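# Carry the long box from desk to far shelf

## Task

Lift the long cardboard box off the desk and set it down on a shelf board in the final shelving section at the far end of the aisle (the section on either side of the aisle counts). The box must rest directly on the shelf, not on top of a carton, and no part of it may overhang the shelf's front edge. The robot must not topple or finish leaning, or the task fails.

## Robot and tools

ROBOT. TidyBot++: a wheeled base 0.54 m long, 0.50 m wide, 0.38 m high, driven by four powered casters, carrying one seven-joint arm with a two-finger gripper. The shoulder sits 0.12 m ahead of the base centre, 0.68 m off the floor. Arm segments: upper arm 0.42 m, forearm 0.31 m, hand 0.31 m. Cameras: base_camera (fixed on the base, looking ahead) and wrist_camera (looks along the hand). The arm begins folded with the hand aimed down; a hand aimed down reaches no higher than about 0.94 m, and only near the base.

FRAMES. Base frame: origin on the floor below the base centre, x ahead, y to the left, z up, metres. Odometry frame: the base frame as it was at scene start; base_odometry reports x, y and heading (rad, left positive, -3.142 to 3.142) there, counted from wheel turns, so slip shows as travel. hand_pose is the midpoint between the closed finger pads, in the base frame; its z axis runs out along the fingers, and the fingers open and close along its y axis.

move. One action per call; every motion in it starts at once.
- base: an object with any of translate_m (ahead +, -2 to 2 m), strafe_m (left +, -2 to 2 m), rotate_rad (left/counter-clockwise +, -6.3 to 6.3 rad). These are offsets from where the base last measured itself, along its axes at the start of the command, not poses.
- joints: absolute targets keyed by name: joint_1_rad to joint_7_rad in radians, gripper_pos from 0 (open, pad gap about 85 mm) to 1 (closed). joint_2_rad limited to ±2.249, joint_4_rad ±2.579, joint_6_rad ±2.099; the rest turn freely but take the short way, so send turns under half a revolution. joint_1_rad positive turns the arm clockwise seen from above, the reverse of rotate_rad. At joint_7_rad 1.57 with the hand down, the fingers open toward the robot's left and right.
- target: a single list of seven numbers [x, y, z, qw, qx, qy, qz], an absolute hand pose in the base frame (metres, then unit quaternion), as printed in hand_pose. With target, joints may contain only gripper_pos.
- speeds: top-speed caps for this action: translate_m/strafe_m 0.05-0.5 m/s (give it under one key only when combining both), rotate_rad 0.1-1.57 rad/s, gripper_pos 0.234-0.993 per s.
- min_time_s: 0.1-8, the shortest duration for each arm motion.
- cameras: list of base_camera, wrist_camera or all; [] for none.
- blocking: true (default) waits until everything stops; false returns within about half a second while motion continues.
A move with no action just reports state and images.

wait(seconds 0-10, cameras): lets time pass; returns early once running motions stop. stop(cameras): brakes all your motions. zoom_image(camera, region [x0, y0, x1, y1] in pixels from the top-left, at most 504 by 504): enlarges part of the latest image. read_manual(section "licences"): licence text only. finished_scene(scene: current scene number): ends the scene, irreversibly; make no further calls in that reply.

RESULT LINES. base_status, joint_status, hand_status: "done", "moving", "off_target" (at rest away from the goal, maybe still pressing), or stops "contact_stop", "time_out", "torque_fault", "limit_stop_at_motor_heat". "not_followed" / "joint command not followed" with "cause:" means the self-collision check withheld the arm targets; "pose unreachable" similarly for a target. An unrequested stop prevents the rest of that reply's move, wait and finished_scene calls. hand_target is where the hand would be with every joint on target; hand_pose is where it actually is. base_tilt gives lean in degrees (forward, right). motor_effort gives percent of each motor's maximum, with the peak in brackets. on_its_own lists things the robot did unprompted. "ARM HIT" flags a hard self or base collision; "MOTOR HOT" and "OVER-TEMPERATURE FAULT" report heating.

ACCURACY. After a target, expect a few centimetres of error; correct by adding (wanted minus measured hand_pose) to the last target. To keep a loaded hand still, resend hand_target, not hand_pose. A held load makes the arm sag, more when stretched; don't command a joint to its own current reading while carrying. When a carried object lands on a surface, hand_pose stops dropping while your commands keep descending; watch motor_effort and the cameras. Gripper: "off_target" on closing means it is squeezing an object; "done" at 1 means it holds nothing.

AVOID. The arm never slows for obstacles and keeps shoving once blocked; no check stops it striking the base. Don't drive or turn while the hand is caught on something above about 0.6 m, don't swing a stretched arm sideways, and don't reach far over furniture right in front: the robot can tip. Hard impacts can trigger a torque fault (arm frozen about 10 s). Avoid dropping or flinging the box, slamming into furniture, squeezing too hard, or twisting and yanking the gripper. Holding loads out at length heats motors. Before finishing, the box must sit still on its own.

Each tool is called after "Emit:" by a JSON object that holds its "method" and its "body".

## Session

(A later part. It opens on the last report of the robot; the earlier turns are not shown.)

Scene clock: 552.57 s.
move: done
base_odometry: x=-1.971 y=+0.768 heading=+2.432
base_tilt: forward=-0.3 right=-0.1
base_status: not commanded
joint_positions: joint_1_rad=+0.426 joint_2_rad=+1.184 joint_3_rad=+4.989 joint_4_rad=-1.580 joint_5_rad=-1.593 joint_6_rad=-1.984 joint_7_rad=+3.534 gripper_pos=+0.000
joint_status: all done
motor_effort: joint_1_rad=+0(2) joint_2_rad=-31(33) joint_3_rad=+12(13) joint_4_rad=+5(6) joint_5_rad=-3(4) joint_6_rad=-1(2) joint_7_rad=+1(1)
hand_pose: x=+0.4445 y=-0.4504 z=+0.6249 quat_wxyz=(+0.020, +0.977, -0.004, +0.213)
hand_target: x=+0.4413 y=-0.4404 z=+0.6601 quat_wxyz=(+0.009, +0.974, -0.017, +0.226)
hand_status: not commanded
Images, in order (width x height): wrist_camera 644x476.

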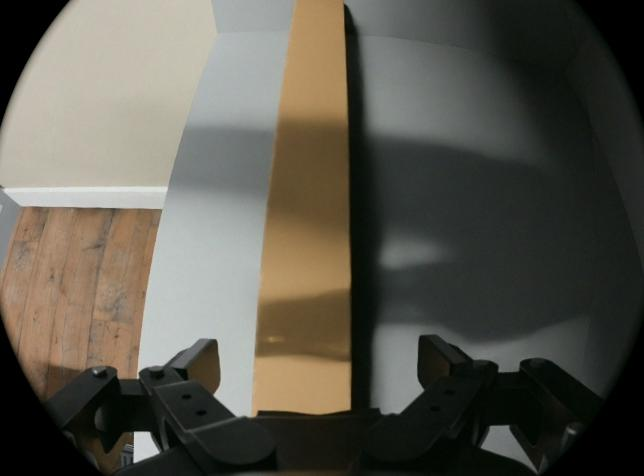

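Emit:
{"method": "move", "body": {"base": {"strafe_m": 0.2}, "speeds": {"strafe_m": 0.12}, "cameras": ["wrist_camera", "base_camera"]}}

Scene clock: 560.97 s.
move: done
base_odometry: x=-2.101 y=+0.617 heading=+2.432
base_tilt: forward=-0.4 right=-0.1
base_status: done
joint_positions: joint_1_rad=+0.428 joint_2_rad=+1.181 joint_3_rad=+4.990 joint_4_rad=-1.577 joint_5_rad=-1.590 joint_6_rad=-1.990 joint_7_rad=+3.533 gripper_pos=+0.000
joint_status: not commanded
motor_effort: joint_1_rad=+0(3) joint_2_rad=-31(33) joint_3_rad=+12(12) joint_4_rad=+4(5) joint_5_rad=-3(4) joint_6_rad=-1(2) joint_7_rad=+0(1)
hand_pose: x=+0.4444 y=-0.4493 z=+0.6268 quat_wxyz=(+0.017, +0.977, -0.004, +0.214)
hand_target: x=+0.4413 y=-0.4404 z=+0.6601 quat_wxyz=(+0.009, +0.974, -0.017, +0.226)
hand_status: not commanded
pictures: base_camera, wrist_camera
Images, in order (width x height): base_camera 644x364, wrist_camera 644x476.

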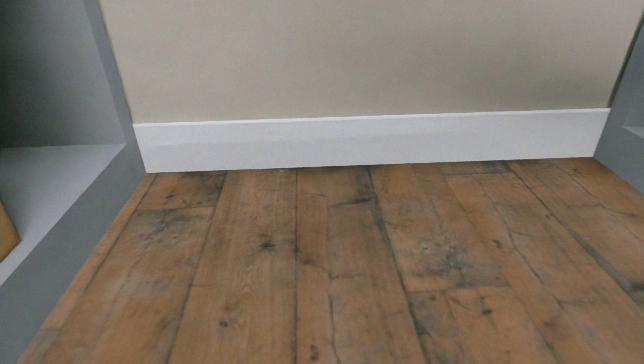

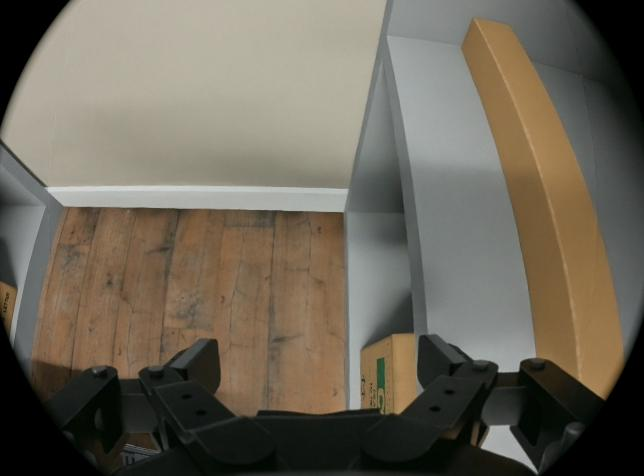

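Emit:
{"method": "move", "body": {"joints": {"joint_1_rad": 0.19, "joint_2_rad": 0.85, "joint_3_rad": 4.03, "joint_4_rad": -1.35, "joint_5_rad": -0.83, "joint_6_rad": -1.65, "joint_7_rad": 2.60}, "min_time_s": 3, "cameras": ["wrist_camera", "base_camera"]}}

Scene clock: 588.27 s.
move: done
base_odometry: x=-2.101 y=+0.617 heading=+2.432
base_tilt: forward=-0.4 right=-0.1
base_status: not commanded
joint_positions: joint_1_rad=+0.201 joint_2_rad=+0.919 joint_3_rad=+4.046 joint_4_rad=-1.377 joint_5_rad=-0.866 joint_6_rad=-1.703 joint_7_rad=+2.645 gripper_pos=+0.000
joint_status: all done
motor_effort: joint_1_rad=+1(2) joint_2_rad=-33(35) joint_3_rad=+6(12) joint_4_rad=+8(9) joint_5_rad=-1(4) joint_6_rad=-4(6) joint_7_rad=+1(2)
hand_pose: x=+0.5440 y=-0.1881 z=+0.5446 quat_wxyz=(-0.253, +0.964, -0.058, -0.049)
hand_target: x=+0.5601 y=-0.2010 z=+0.5700 quat_wxyz=(-0.215, +0.975, -0.052, -0.022)
hand_status: not commanded
pictures: base_camera, wrist_camera
Images, in order (width x height): base_camera 644x364, wrist_camera 644x476.

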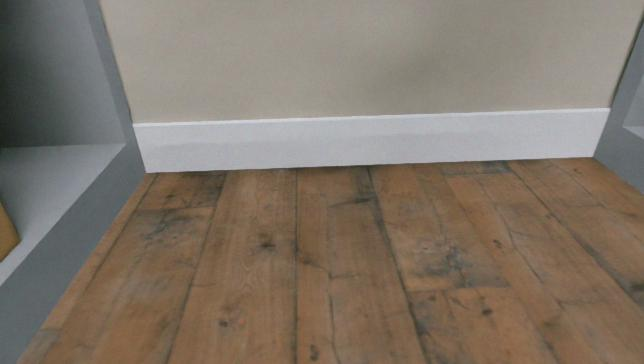

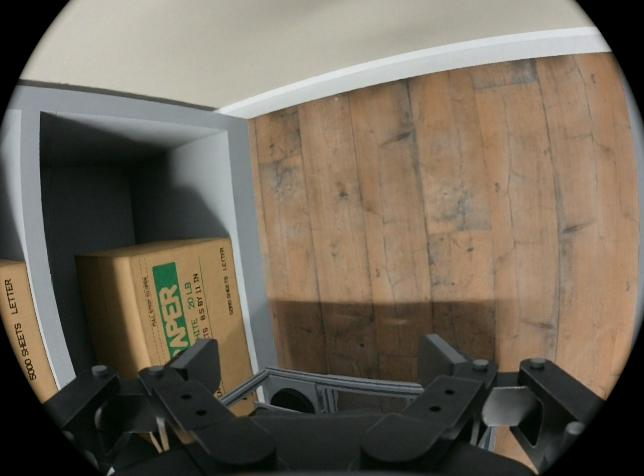

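Emit:
{"method": "move", "body": {"base": {"translate_m": -0.5}, "speeds": {"translate_m": 0.3}}}

Emit:
{"method": "move", "body": {"joints": {"joint_1_rad": 0.0, "joint_2_rad": 0.0, "joint_3_rad": 3.14, "joint_4_rad": -1.22, "joint_5_rad": 0.0, "joint_6_rad": -0.35, "joint_7_rad": 1.57}, "min_time_s": 3, "cameras": ["wrist_camera", "base_camera"]}}

Scene clock: 594.43 s.
move: done
base_odometry: x=-1.722 y=+0.291 heading=+2.432
base_tilt: forward=-0.4 right=+0.0
base_status: done
joint_positions: joint_1_rad=+0.199 joint_2_rad=+0.911 joint_3_rad=+4.043 joint_4_rad=-1.371 joint_5_rad=-0.857 joint_6_rad=-1.700 joint_7_rad=+2.643 gripper_pos=+0.000
joint_status: not commanded
motor_effort: joint_1_rad=+0(2) joint_2_rad=-33(36) joint_3_rad=+6(7) joint_4_rad=+8(10) joint_5_rad=-1(3) joint_6_rad=-4(5) joint_7_rad=+1(1)
hand_pose: x=+0.5452 y=-0.1892 z=+0.5480 quat_wxyz=(-0.249, +0.966, -0.053, -0.048)
hand_target: x=+0.5601 y=-0.2010 z=+0.5700 quat_wxyz=(-0.215, +0.975, -0.052, -0.022)
hand_status: not commanded
pictures: none

Scene clock: 598.03 s.
move: done
base_odometry: x=-1.722 y=+0.291 heading=+2.432
base_tilt: forward=-0.4 right=-0.1
base_status: not commanded
joint_positions: joint_1_rad=+0.012 joint_2_rad=+0.028 joint_3_rad=+3.149 joint_4_rad=-1.244 joint_5_rad=-0.036 joint_6_rad=-0.399 joint_7_rad=+1.615 gripper_pos=+0.000
joint_status: all done
motor_effort: joint_1_rad=+0(2) joint_2_rad=-20(36) joint_3_rad=+0(6) joint_4_rad=+18(19) joint_5_rad=+0(3) joint_6_rad=+10(10) joint_7_rad=+1(2)
hand_pose: x=+0.7412 y=-0.0059 z=+1.1637 quat_wxyz=(+0.005, +0.742, +0.002, +0.671)
hand_target: x=+0.7255 y=+0.0023 z=+1.2109 quat_wxyz=(-0.001, +0.707, +0.000, +0.707)
hand_status: not commanded
pictures: base_camera, wrist_camera
Images, in order (width x height): base_camera 644x364, wrist_camera 644x476.

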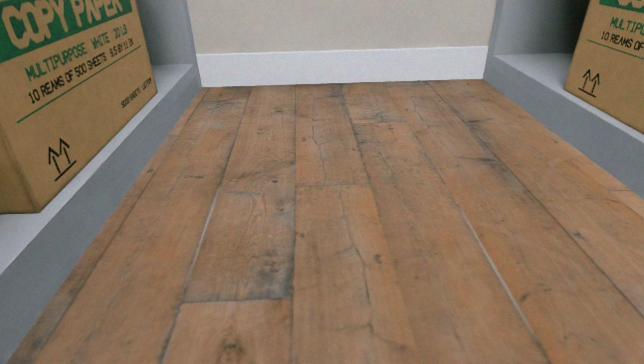

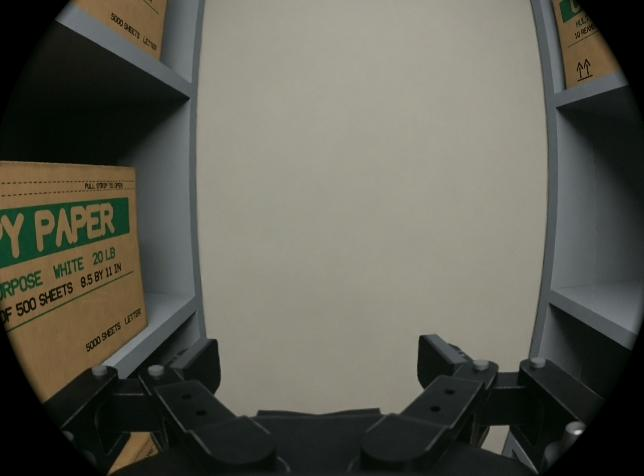

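Emit:
{"method": "move", "body": {"base": {"translate_m": -1.7}, "speeds": {"translate_m": 0.4}, "cameras": ["wrist_camera", "base_camera"]}}

Scene clock: 645.53 s.
move: done
base_odometry: x=-0.432 y=-0.817 heading=+2.432
base_tilt: forward=-0.4 right=-0.1
base_status: done
joint_positions: joint_1_rad=+0.012 joint_2_rad=+0.022 joint_3_rad=+3.149 joint_4_rad=-1.244 joint_5_rad=-0.035 joint_6_rad=-0.394 joint_7_rad=+1.613 gripper_pos=+0.000
joint_status: not commanded
motor_effort: joint_1_rad=+1(1) joint_2_rad=-20(25) joint_3_rad=+0(1) joint_4_rad=+18(19) joint_5_rad=+0(0) joint_6_rad=+9(10) joint_7_rad=+0(1)
hand_pose: x=+0.7381 y=-0.0061 z=+1.1694 quat_wxyz=(+0.005, +0.738, +0.001, +0.675)
hand_target: x=+0.7255 y=+0.0023 z=+1.2109 quat_wxyz=(-0.001, +0.707, +0.000, +0.707)
hand_status: not commanded
pictures: base_camera, wrist_camera
Images, in order (width x height): base_camera 644x364, wrist_camera 644x476.

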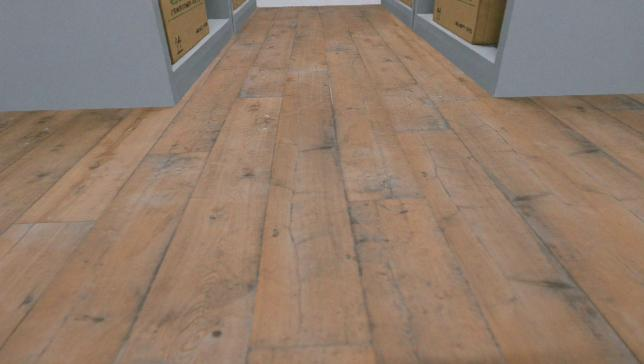

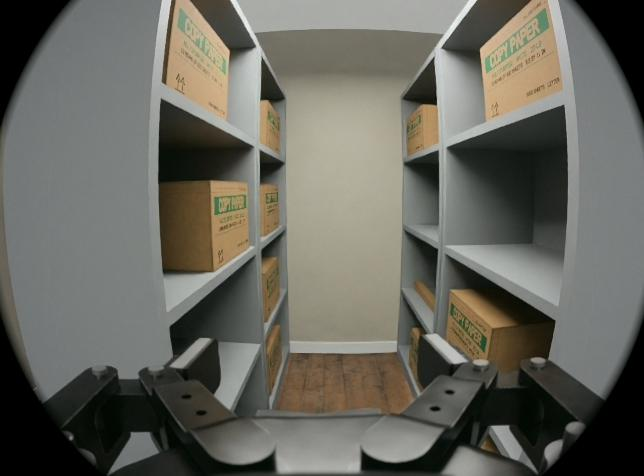

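Emit:
{"method": "move", "body": {"joints": {"joint_1_rad": -0.19, "joint_2_rad": 0.85, "joint_3_rad": 2.253, "joint_4_rad": -1.35, "joint_5_rad": 0.83, "joint_6_rad": -1.65, "joint_7_rad": 0.54}, "min_time_s": 3}}

Emit:
{"method": "move", "body": {"joints": {"joint_1_rad": -0.43, "joint_2_rad": 1.20, "joint_3_rad": 1.31, "joint_4_rad": -1.60, "joint_5_rad": 1.62, "joint_6_rad": -1.97, "joint_7_rad": -0.39}, "min_time_s": 3, "cameras": ["wrist_camera", "base_camera"]}}

Scene clock: 659.40 s.
move: done
base_odometry: x=-0.432 y=-0.817 heading=+2.432
base_tilt: forward=-0.4 right=-0.1
base_status: not commanded
joint_positions: joint_1_rad=-0.175 joint_2_rad=+0.827 joint_3_rad=+2.271 joint_4_rad=-1.324 joint_5_rad=+0.794 joint_6_rad=-1.602 joint_7_rad=+0.585 gripper_pos=+0.000
joint_status: all done
motor_effort: joint_1_rad=+0(2) joint_2_rad=-33(35) joint_3_rad=-8(8) joint_4_rad=+10(19) joint_5_rad=+1(3) joint_6_rad=-3(10) joint_7_rad=+1(2)
hand_pose: x=+0.5597 y=+0.2003 z=+0.5908 quat_wxyz=(+0.182, +0.982, +0.049, -0.015)
hand_target: x=+0.5480 y=+0.1916 z=+0.5847 quat_wxyz=(+0.215, +0.975, +0.051, -0.022)
hand_status: not commanded
pictures: none

Scene clock: 663.00 s.
move: done
base_odometry: x=-0.432 y=-0.817 heading=+2.432
base_tilt: forward=-0.4 right=-0.1
base_status: not commanded
joint_positions: joint_1_rad=-0.414 joint_2_rad=+1.169 joint_3_rad=+1.330 joint_4_rad=-1.575 joint_5_rad=+1.583 joint_6_rad=-1.924 joint_7_rad=-0.345 gripper_pos=+0.000
joint_status: all done
motor_effort: joint_1_rad=+1(2) joint_2_rad=-30(33) joint_3_rad=-12(13) joint_4_rad=+5(10) joint_5_rad=+3(4) joint_6_rad=-1(4) joint_7_rad=+0(2)
hand_pose: x=+0.4522 y=+0.4255 z=+0.6430 quat_wxyz=(-0.025, +0.977, +0.023, +0.211)
hand_target: x=+0.4505 y=+0.4226 z=+0.6372 quat_wxyz=(-0.021, +0.975, +0.013, +0.221)
hand_status: not commanded
pictures: base_camera, wrist_camera
Images, in order (width x height): base_camera 644x364, wrist_camera 644x476.

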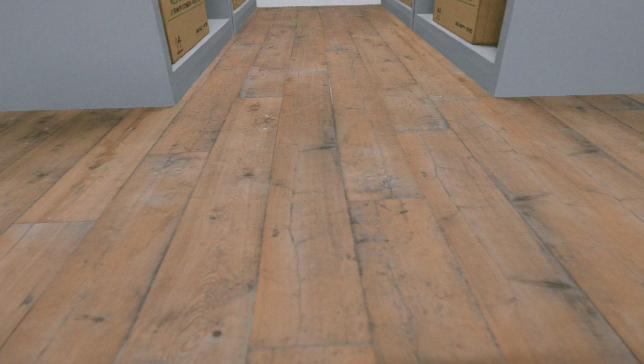

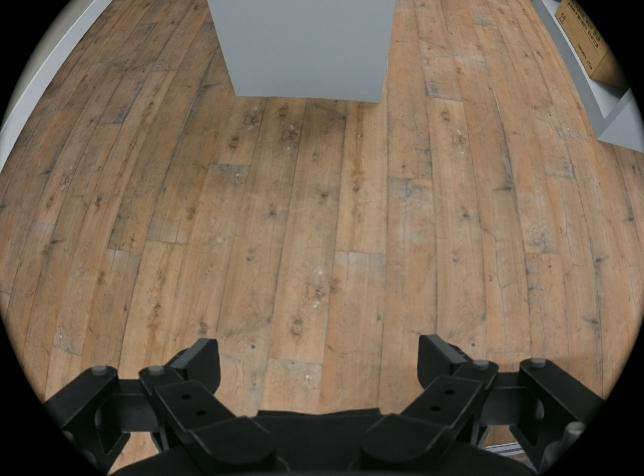

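Emit:
{"method": "move", "body": {"joints": {"joint_1_rad": -0.19, "joint_2_rad": 0.85, "joint_3_rad": 2.253, "joint_4_rad": -1.35, "joint_5_rad": 0.83, "joint_6_rad": -1.65, "joint_7_rad": 0.54}, "min_time_s": 3}}

Emit:
{"method": "move", "body": {"joints": {"joint_1_rad": 0.0, "joint_2_rad": 0.103, "joint_3_rad": 3.14, "joint_4_rad": -1.5, "joint_5_rad": 0.0, "joint_6_rad": -0.667, "joint_7_rad": 1.57}, "min_time_s": 3}}

Emit:
{"method": "move", "body": {"joints": {"joint_1_rad": -1.056, "joint_2_rad": -0.564, "joint_3_rad": 4.267, "joint_4_rad": -0.629, "joint_5_rad": 0.326, "joint_6_rad": -1.827, "joint_7_rad": 2.056}, "min_time_s": 4, "cameras": ["wrist_camera", "base_camera"]}}

Scene clock: 719.10 s.
move: done
base_odometry: x=-0.432 y=-0.817 heading=+2.432
base_tilt: forward=-0.4 right=-0.1
base_status: not commanded
joint_positions: joint_1_rad=-0.202 joint_2_rad=+0.916 joint_3_rad=+2.236 joint_4_rad=-1.376 joint_5_rad=+0.866 joint_6_rad=-1.703 joint_7_rad=+0.495 gripper_pos=+0.000
joint_status: all done
motor_effort: joint_1_rad=+1(2) joint_2_rad=-33(34) joint_3_rad=-8(13) joint_4_rad=+9(9) joint_5_rad=+1(5) joint_6_rad=-4(5) joint_7_rad=+1(2)
hand_pose: x=+0.5331 y=+0.1792 z=+0.5616 quat_wxyz=(+0.253, +0.965, +0.057, -0.048)
hand_target: x=+0.5480 y=+0.1916 z=+0.5847 quat_wxyz=(+0.215, +0.975, +0.051, -0.022)
hand_status: not commanded
pictures: none

Scene clock: 722.70 s.
move: done
base_odometry: x=-0.432 y=-0.817 heading=+2.432
base_tilt: forward=-0.4 right=-0.1
base_status: not commanded
joint_positions: joint_1_rad=-0.012 joint_2_rad=+0.145 joint_3_rad=+3.130 joint_4_rad=-1.468 joint_5_rad=+0.036 joint_6_rad=-0.716 joint_7_rad=+1.525 gripper_pos=+0.000
joint_status: all done
motor_effort: joint_1_rad=+1(2) joint_2_rad=-23(35) joint_3_rad=+0(8) joint_4_rad=+18(18) joint_5_rad=+1(2) joint_6_rad=+7(8) joint_7_rad=+0(2)
hand_pose: x=+0.7198 y=+0.0075 z=+0.8713 quat_wxyz=(+0.002, +0.918, -0.003, +0.396)
hand_target: x=+0.7147 y=+0.0023 z=+0.8899 quat_wxyz=(-0.001, +0.907, +0.000, +0.422)
hand_status: not commanded
pictures: none

Scene clock: 727.30 s.
move: done
base_odometry: x=-0.432 y=-0.817 heading=+2.432
base_tilt: forward=-0.4 right=-0.1
base_status: not commanded
joint_positions: joint_1_rad=-1.038 joint_2_rad=-0.551 joint_3_rad=+4.254 joint_4_rad=-0.656 joint_5_rad=+0.292 joint_6_rad=-1.769 joint_7_rad=+2.012 gripper_pos=+0.000
joint_status: all done
motor_effort: joint_1_rad=+0(2) joint_2_rad=+17(25) joint_3_rad=-6(7) joint_4_rad=+7(20) joint_5_rad=-3(4) joint_6_rad=+7(9) joint_7_rad=+1(2)
hand_pose: x=+0.3828 y=-0.3223 z=+1.1136 quat_wxyz=(-0.004, +0.897, -0.010, +0.442)
hand_target: x=+0.3688 y=-0.3321 z=+1.1013 quat_wxyz=(+0.000, +0.906, +0.000, +0.423)
hand_status: not commanded
pictures: base_camera, wrist_camera
Images, in order (width x height): base_camera 644x364, wrist_camera 644x476.

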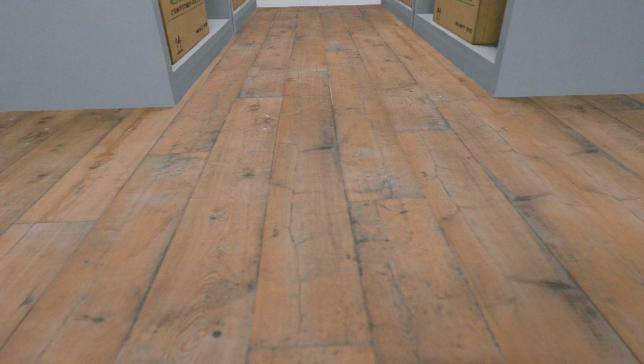

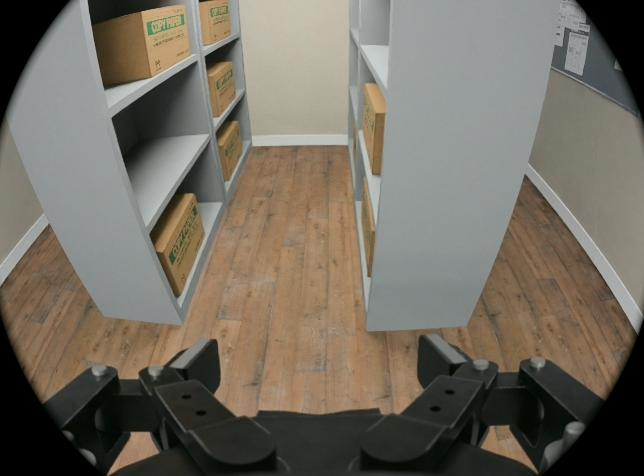

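Emit:
{"method": "move", "body": {"joints": {"joint_1_rad": 0.0, "joint_2_rad": 0.103, "joint_3_rad": 3.14, "joint_4_rad": -1.5, "joint_5_rad": 0.0, "joint_6_rad": -0.667, "joint_7_rad": 1.57}, "min_time_s": 4}}

Emit:
{"method": "move", "body": {"joints": {"joint_1_rad": 0.19, "joint_2_rad": 0.85, "joint_3_rad": 4.03, "joint_4_rad": -1.35, "joint_5_rad": -0.83, "joint_6_rad": -1.65, "joint_7_rad": 2.60}, "min_time_s": 3}}

Emit:
{"method": "move", "body": {"joints": {"joint_1_rad": 0.4265, "joint_2_rad": 1.234, "joint_3_rad": 4.959, "joint_4_rad": -1.624, "joint_5_rad": -1.632, "joint_6_rad": -1.967, "joint_7_rad": 3.555}, "min_time_s": 3}}

Emit:
{"method": "move", "body": {"joints": {"joint_1_rad": 0.42, "joint_2_rad": 2.155, "joint_3_rad": 4.69, "joint_4_rad": -1.5135, "joint_5_rad": -2.541, "joint_6_rad": -1.677, "joint_7_rad": 3.515}, "min_time_s": 4, "cameras": ["wrist_camera", "base_camera"]}}

Scene clock: 765.37 s.
move: done
base_odometry: x=-0.432 y=-0.817 heading=+2.432
base_tilt: forward=-0.4 right=-0.1
base_status: not commanded
joint_positions: joint_1_rad=-0.020 joint_2_rad=+0.088 joint_3_rad=+3.154 joint_4_rad=-1.471 joint_5_rad=+0.036 joint_6_rad=-0.715 joint_7_rad=+1.614 gripper_pos=+0.000
joint_status: all done
motor_effort: joint_1_rad=+0(2) joint_2_rad=-21(24) joint_3_rad=-1(7) joint_4_rad=+18(19) joint_5_rad=+0(4) joint_6_rad=+7(9) joint_7_rad=+0(2)
hand_pose: x=+0.7078 y=-0.0016 z=+0.9036 quat_wxyz=(+0.024, +0.907, +0.030, +0.420)
hand_target: x=+0.7147 y=+0.0022 z=+0.8899 quat_wxyz=(-0.001, +0.907, +0.000, +0.422)
hand_status: not commanded
pictures: none

Scene clock: 769.00 s.
move: done
base_odometry: x=-0.432 y=-0.817 heading=+2.432
base_tilt: forward=-0.4 right=-0.1
base_status: not commanded
joint_positions: joint_1_rad=+0.176 joint_2_rad=+0.825 joint_3_rad=+4.013 joint_4_rad=-1.378 joint_5_rad=-0.794 joint_6_rad=-1.602 joint_7_rad=+2.555 gripper_pos=+0.000
joint_status: all done
motor_effort: joint_1_rad=+1(2) joint_2_rad=-33(35) joint_3_rad=+6(6) joint_4_rad=+9(18) joint_5_rad=-1(2) joint_6_rad=-3(8) joint_7_rad=+0(2)
hand_pose: x=+0.5562 y=-0.2008 z=+0.5688 quat_wxyz=(-0.198, +0.978, -0.067, -0.027)
hand_target: x=+0.5601 y=-0.2010 z=+0.5700 quat_wxyz=(-0.215, +0.975, -0.052, -0.022)
hand_status: not commanded
pictures: none

Scene clock: 772.60 s.
move: done
base_odometry: x=-0.432 y=-0.817 heading=+2.432
base_tilt: forward=-0.4 right=-0.1
base_status: not commanded
joint_positions: joint_1_rad=+0.412 joint_2_rad=+1.203 joint_3_rad=+4.939 joint_4_rad=-1.600 joint_5_rad=-1.595 joint_6_rad=-1.921 joint_7_rad=+3.510 gripper_pos=+0.000
joint_status: all done
motor_effort: joint_1_rad=+0(2) joint_2_rad=-31(34) joint_3_rad=+12(12) joint_4_rad=+4(10) joint_5_rad=-3(3) joint_6_rad=-1(4) joint_7_rad=+1(1)
hand_pose: x=+0.4496 y=-0.4527 z=+0.5999 quat_wxyz=(+0.018, +0.978, -0.020, +0.207)
hand_target: x=+0.4468 y=-0.4497 z=+0.5943 quat_wxyz=(+0.014, +0.976, -0.009, +0.217)
hand_status: not commanded
pictures: none

Scene clock: 777.23 s.
move: done
base_odometry: x=-0.432 y=-0.817 heading=+2.432
base_tilt: forward=-0.4 right=+0.0
base_status: not commanded
joint_positions: joint_1_rad=+0.412 joint_2_rad=+2.135 joint_3_rad=+4.706 joint_4_rad=-1.539 joint_5_rad=-2.505 joint_6_rad=-1.725 joint_7_rad=+3.511 gripper_pos=+0.000
joint_status: all done
motor_effort: joint_1_rad=+0(2) joint_2_rad=-29(36) joint_3_rad=+11(13) joint_4_rad=-8(8) joint_5_rad=-3(4) joint_6_rad=-2(3) joint_7_rad=+0(2)
hand_pose: x=+0.4388 y=-0.4333 z=+0.1534 quat_wxyz=(-0.012, +0.979, +0.003, +0.203)
hand_target: x=+0.4371 y=-0.4419 z=+0.1389 quat_wxyz=(+0.000, +0.978, +0.000, +0.207)
hand_status: not commanded
pictures: base_camera, wrist_camera
Images, in order (width x height): base_camera 644x364, wrist_camera 644x476.

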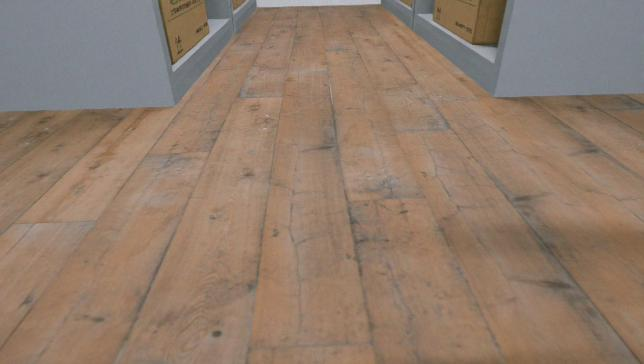

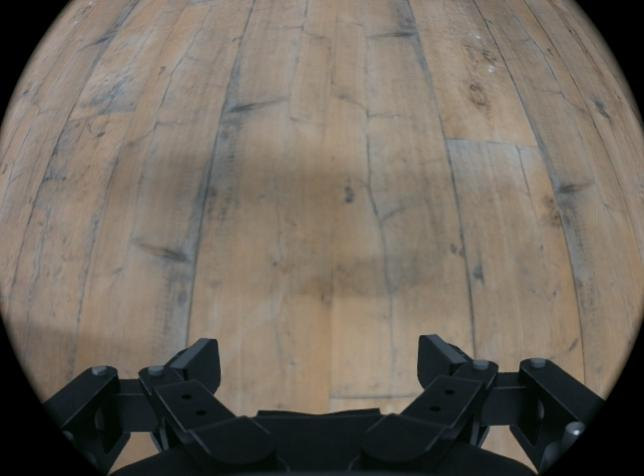

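Emit:
{"method": "finished_scene", "body": {"scene": 1}}

The scene is finished: the task was done.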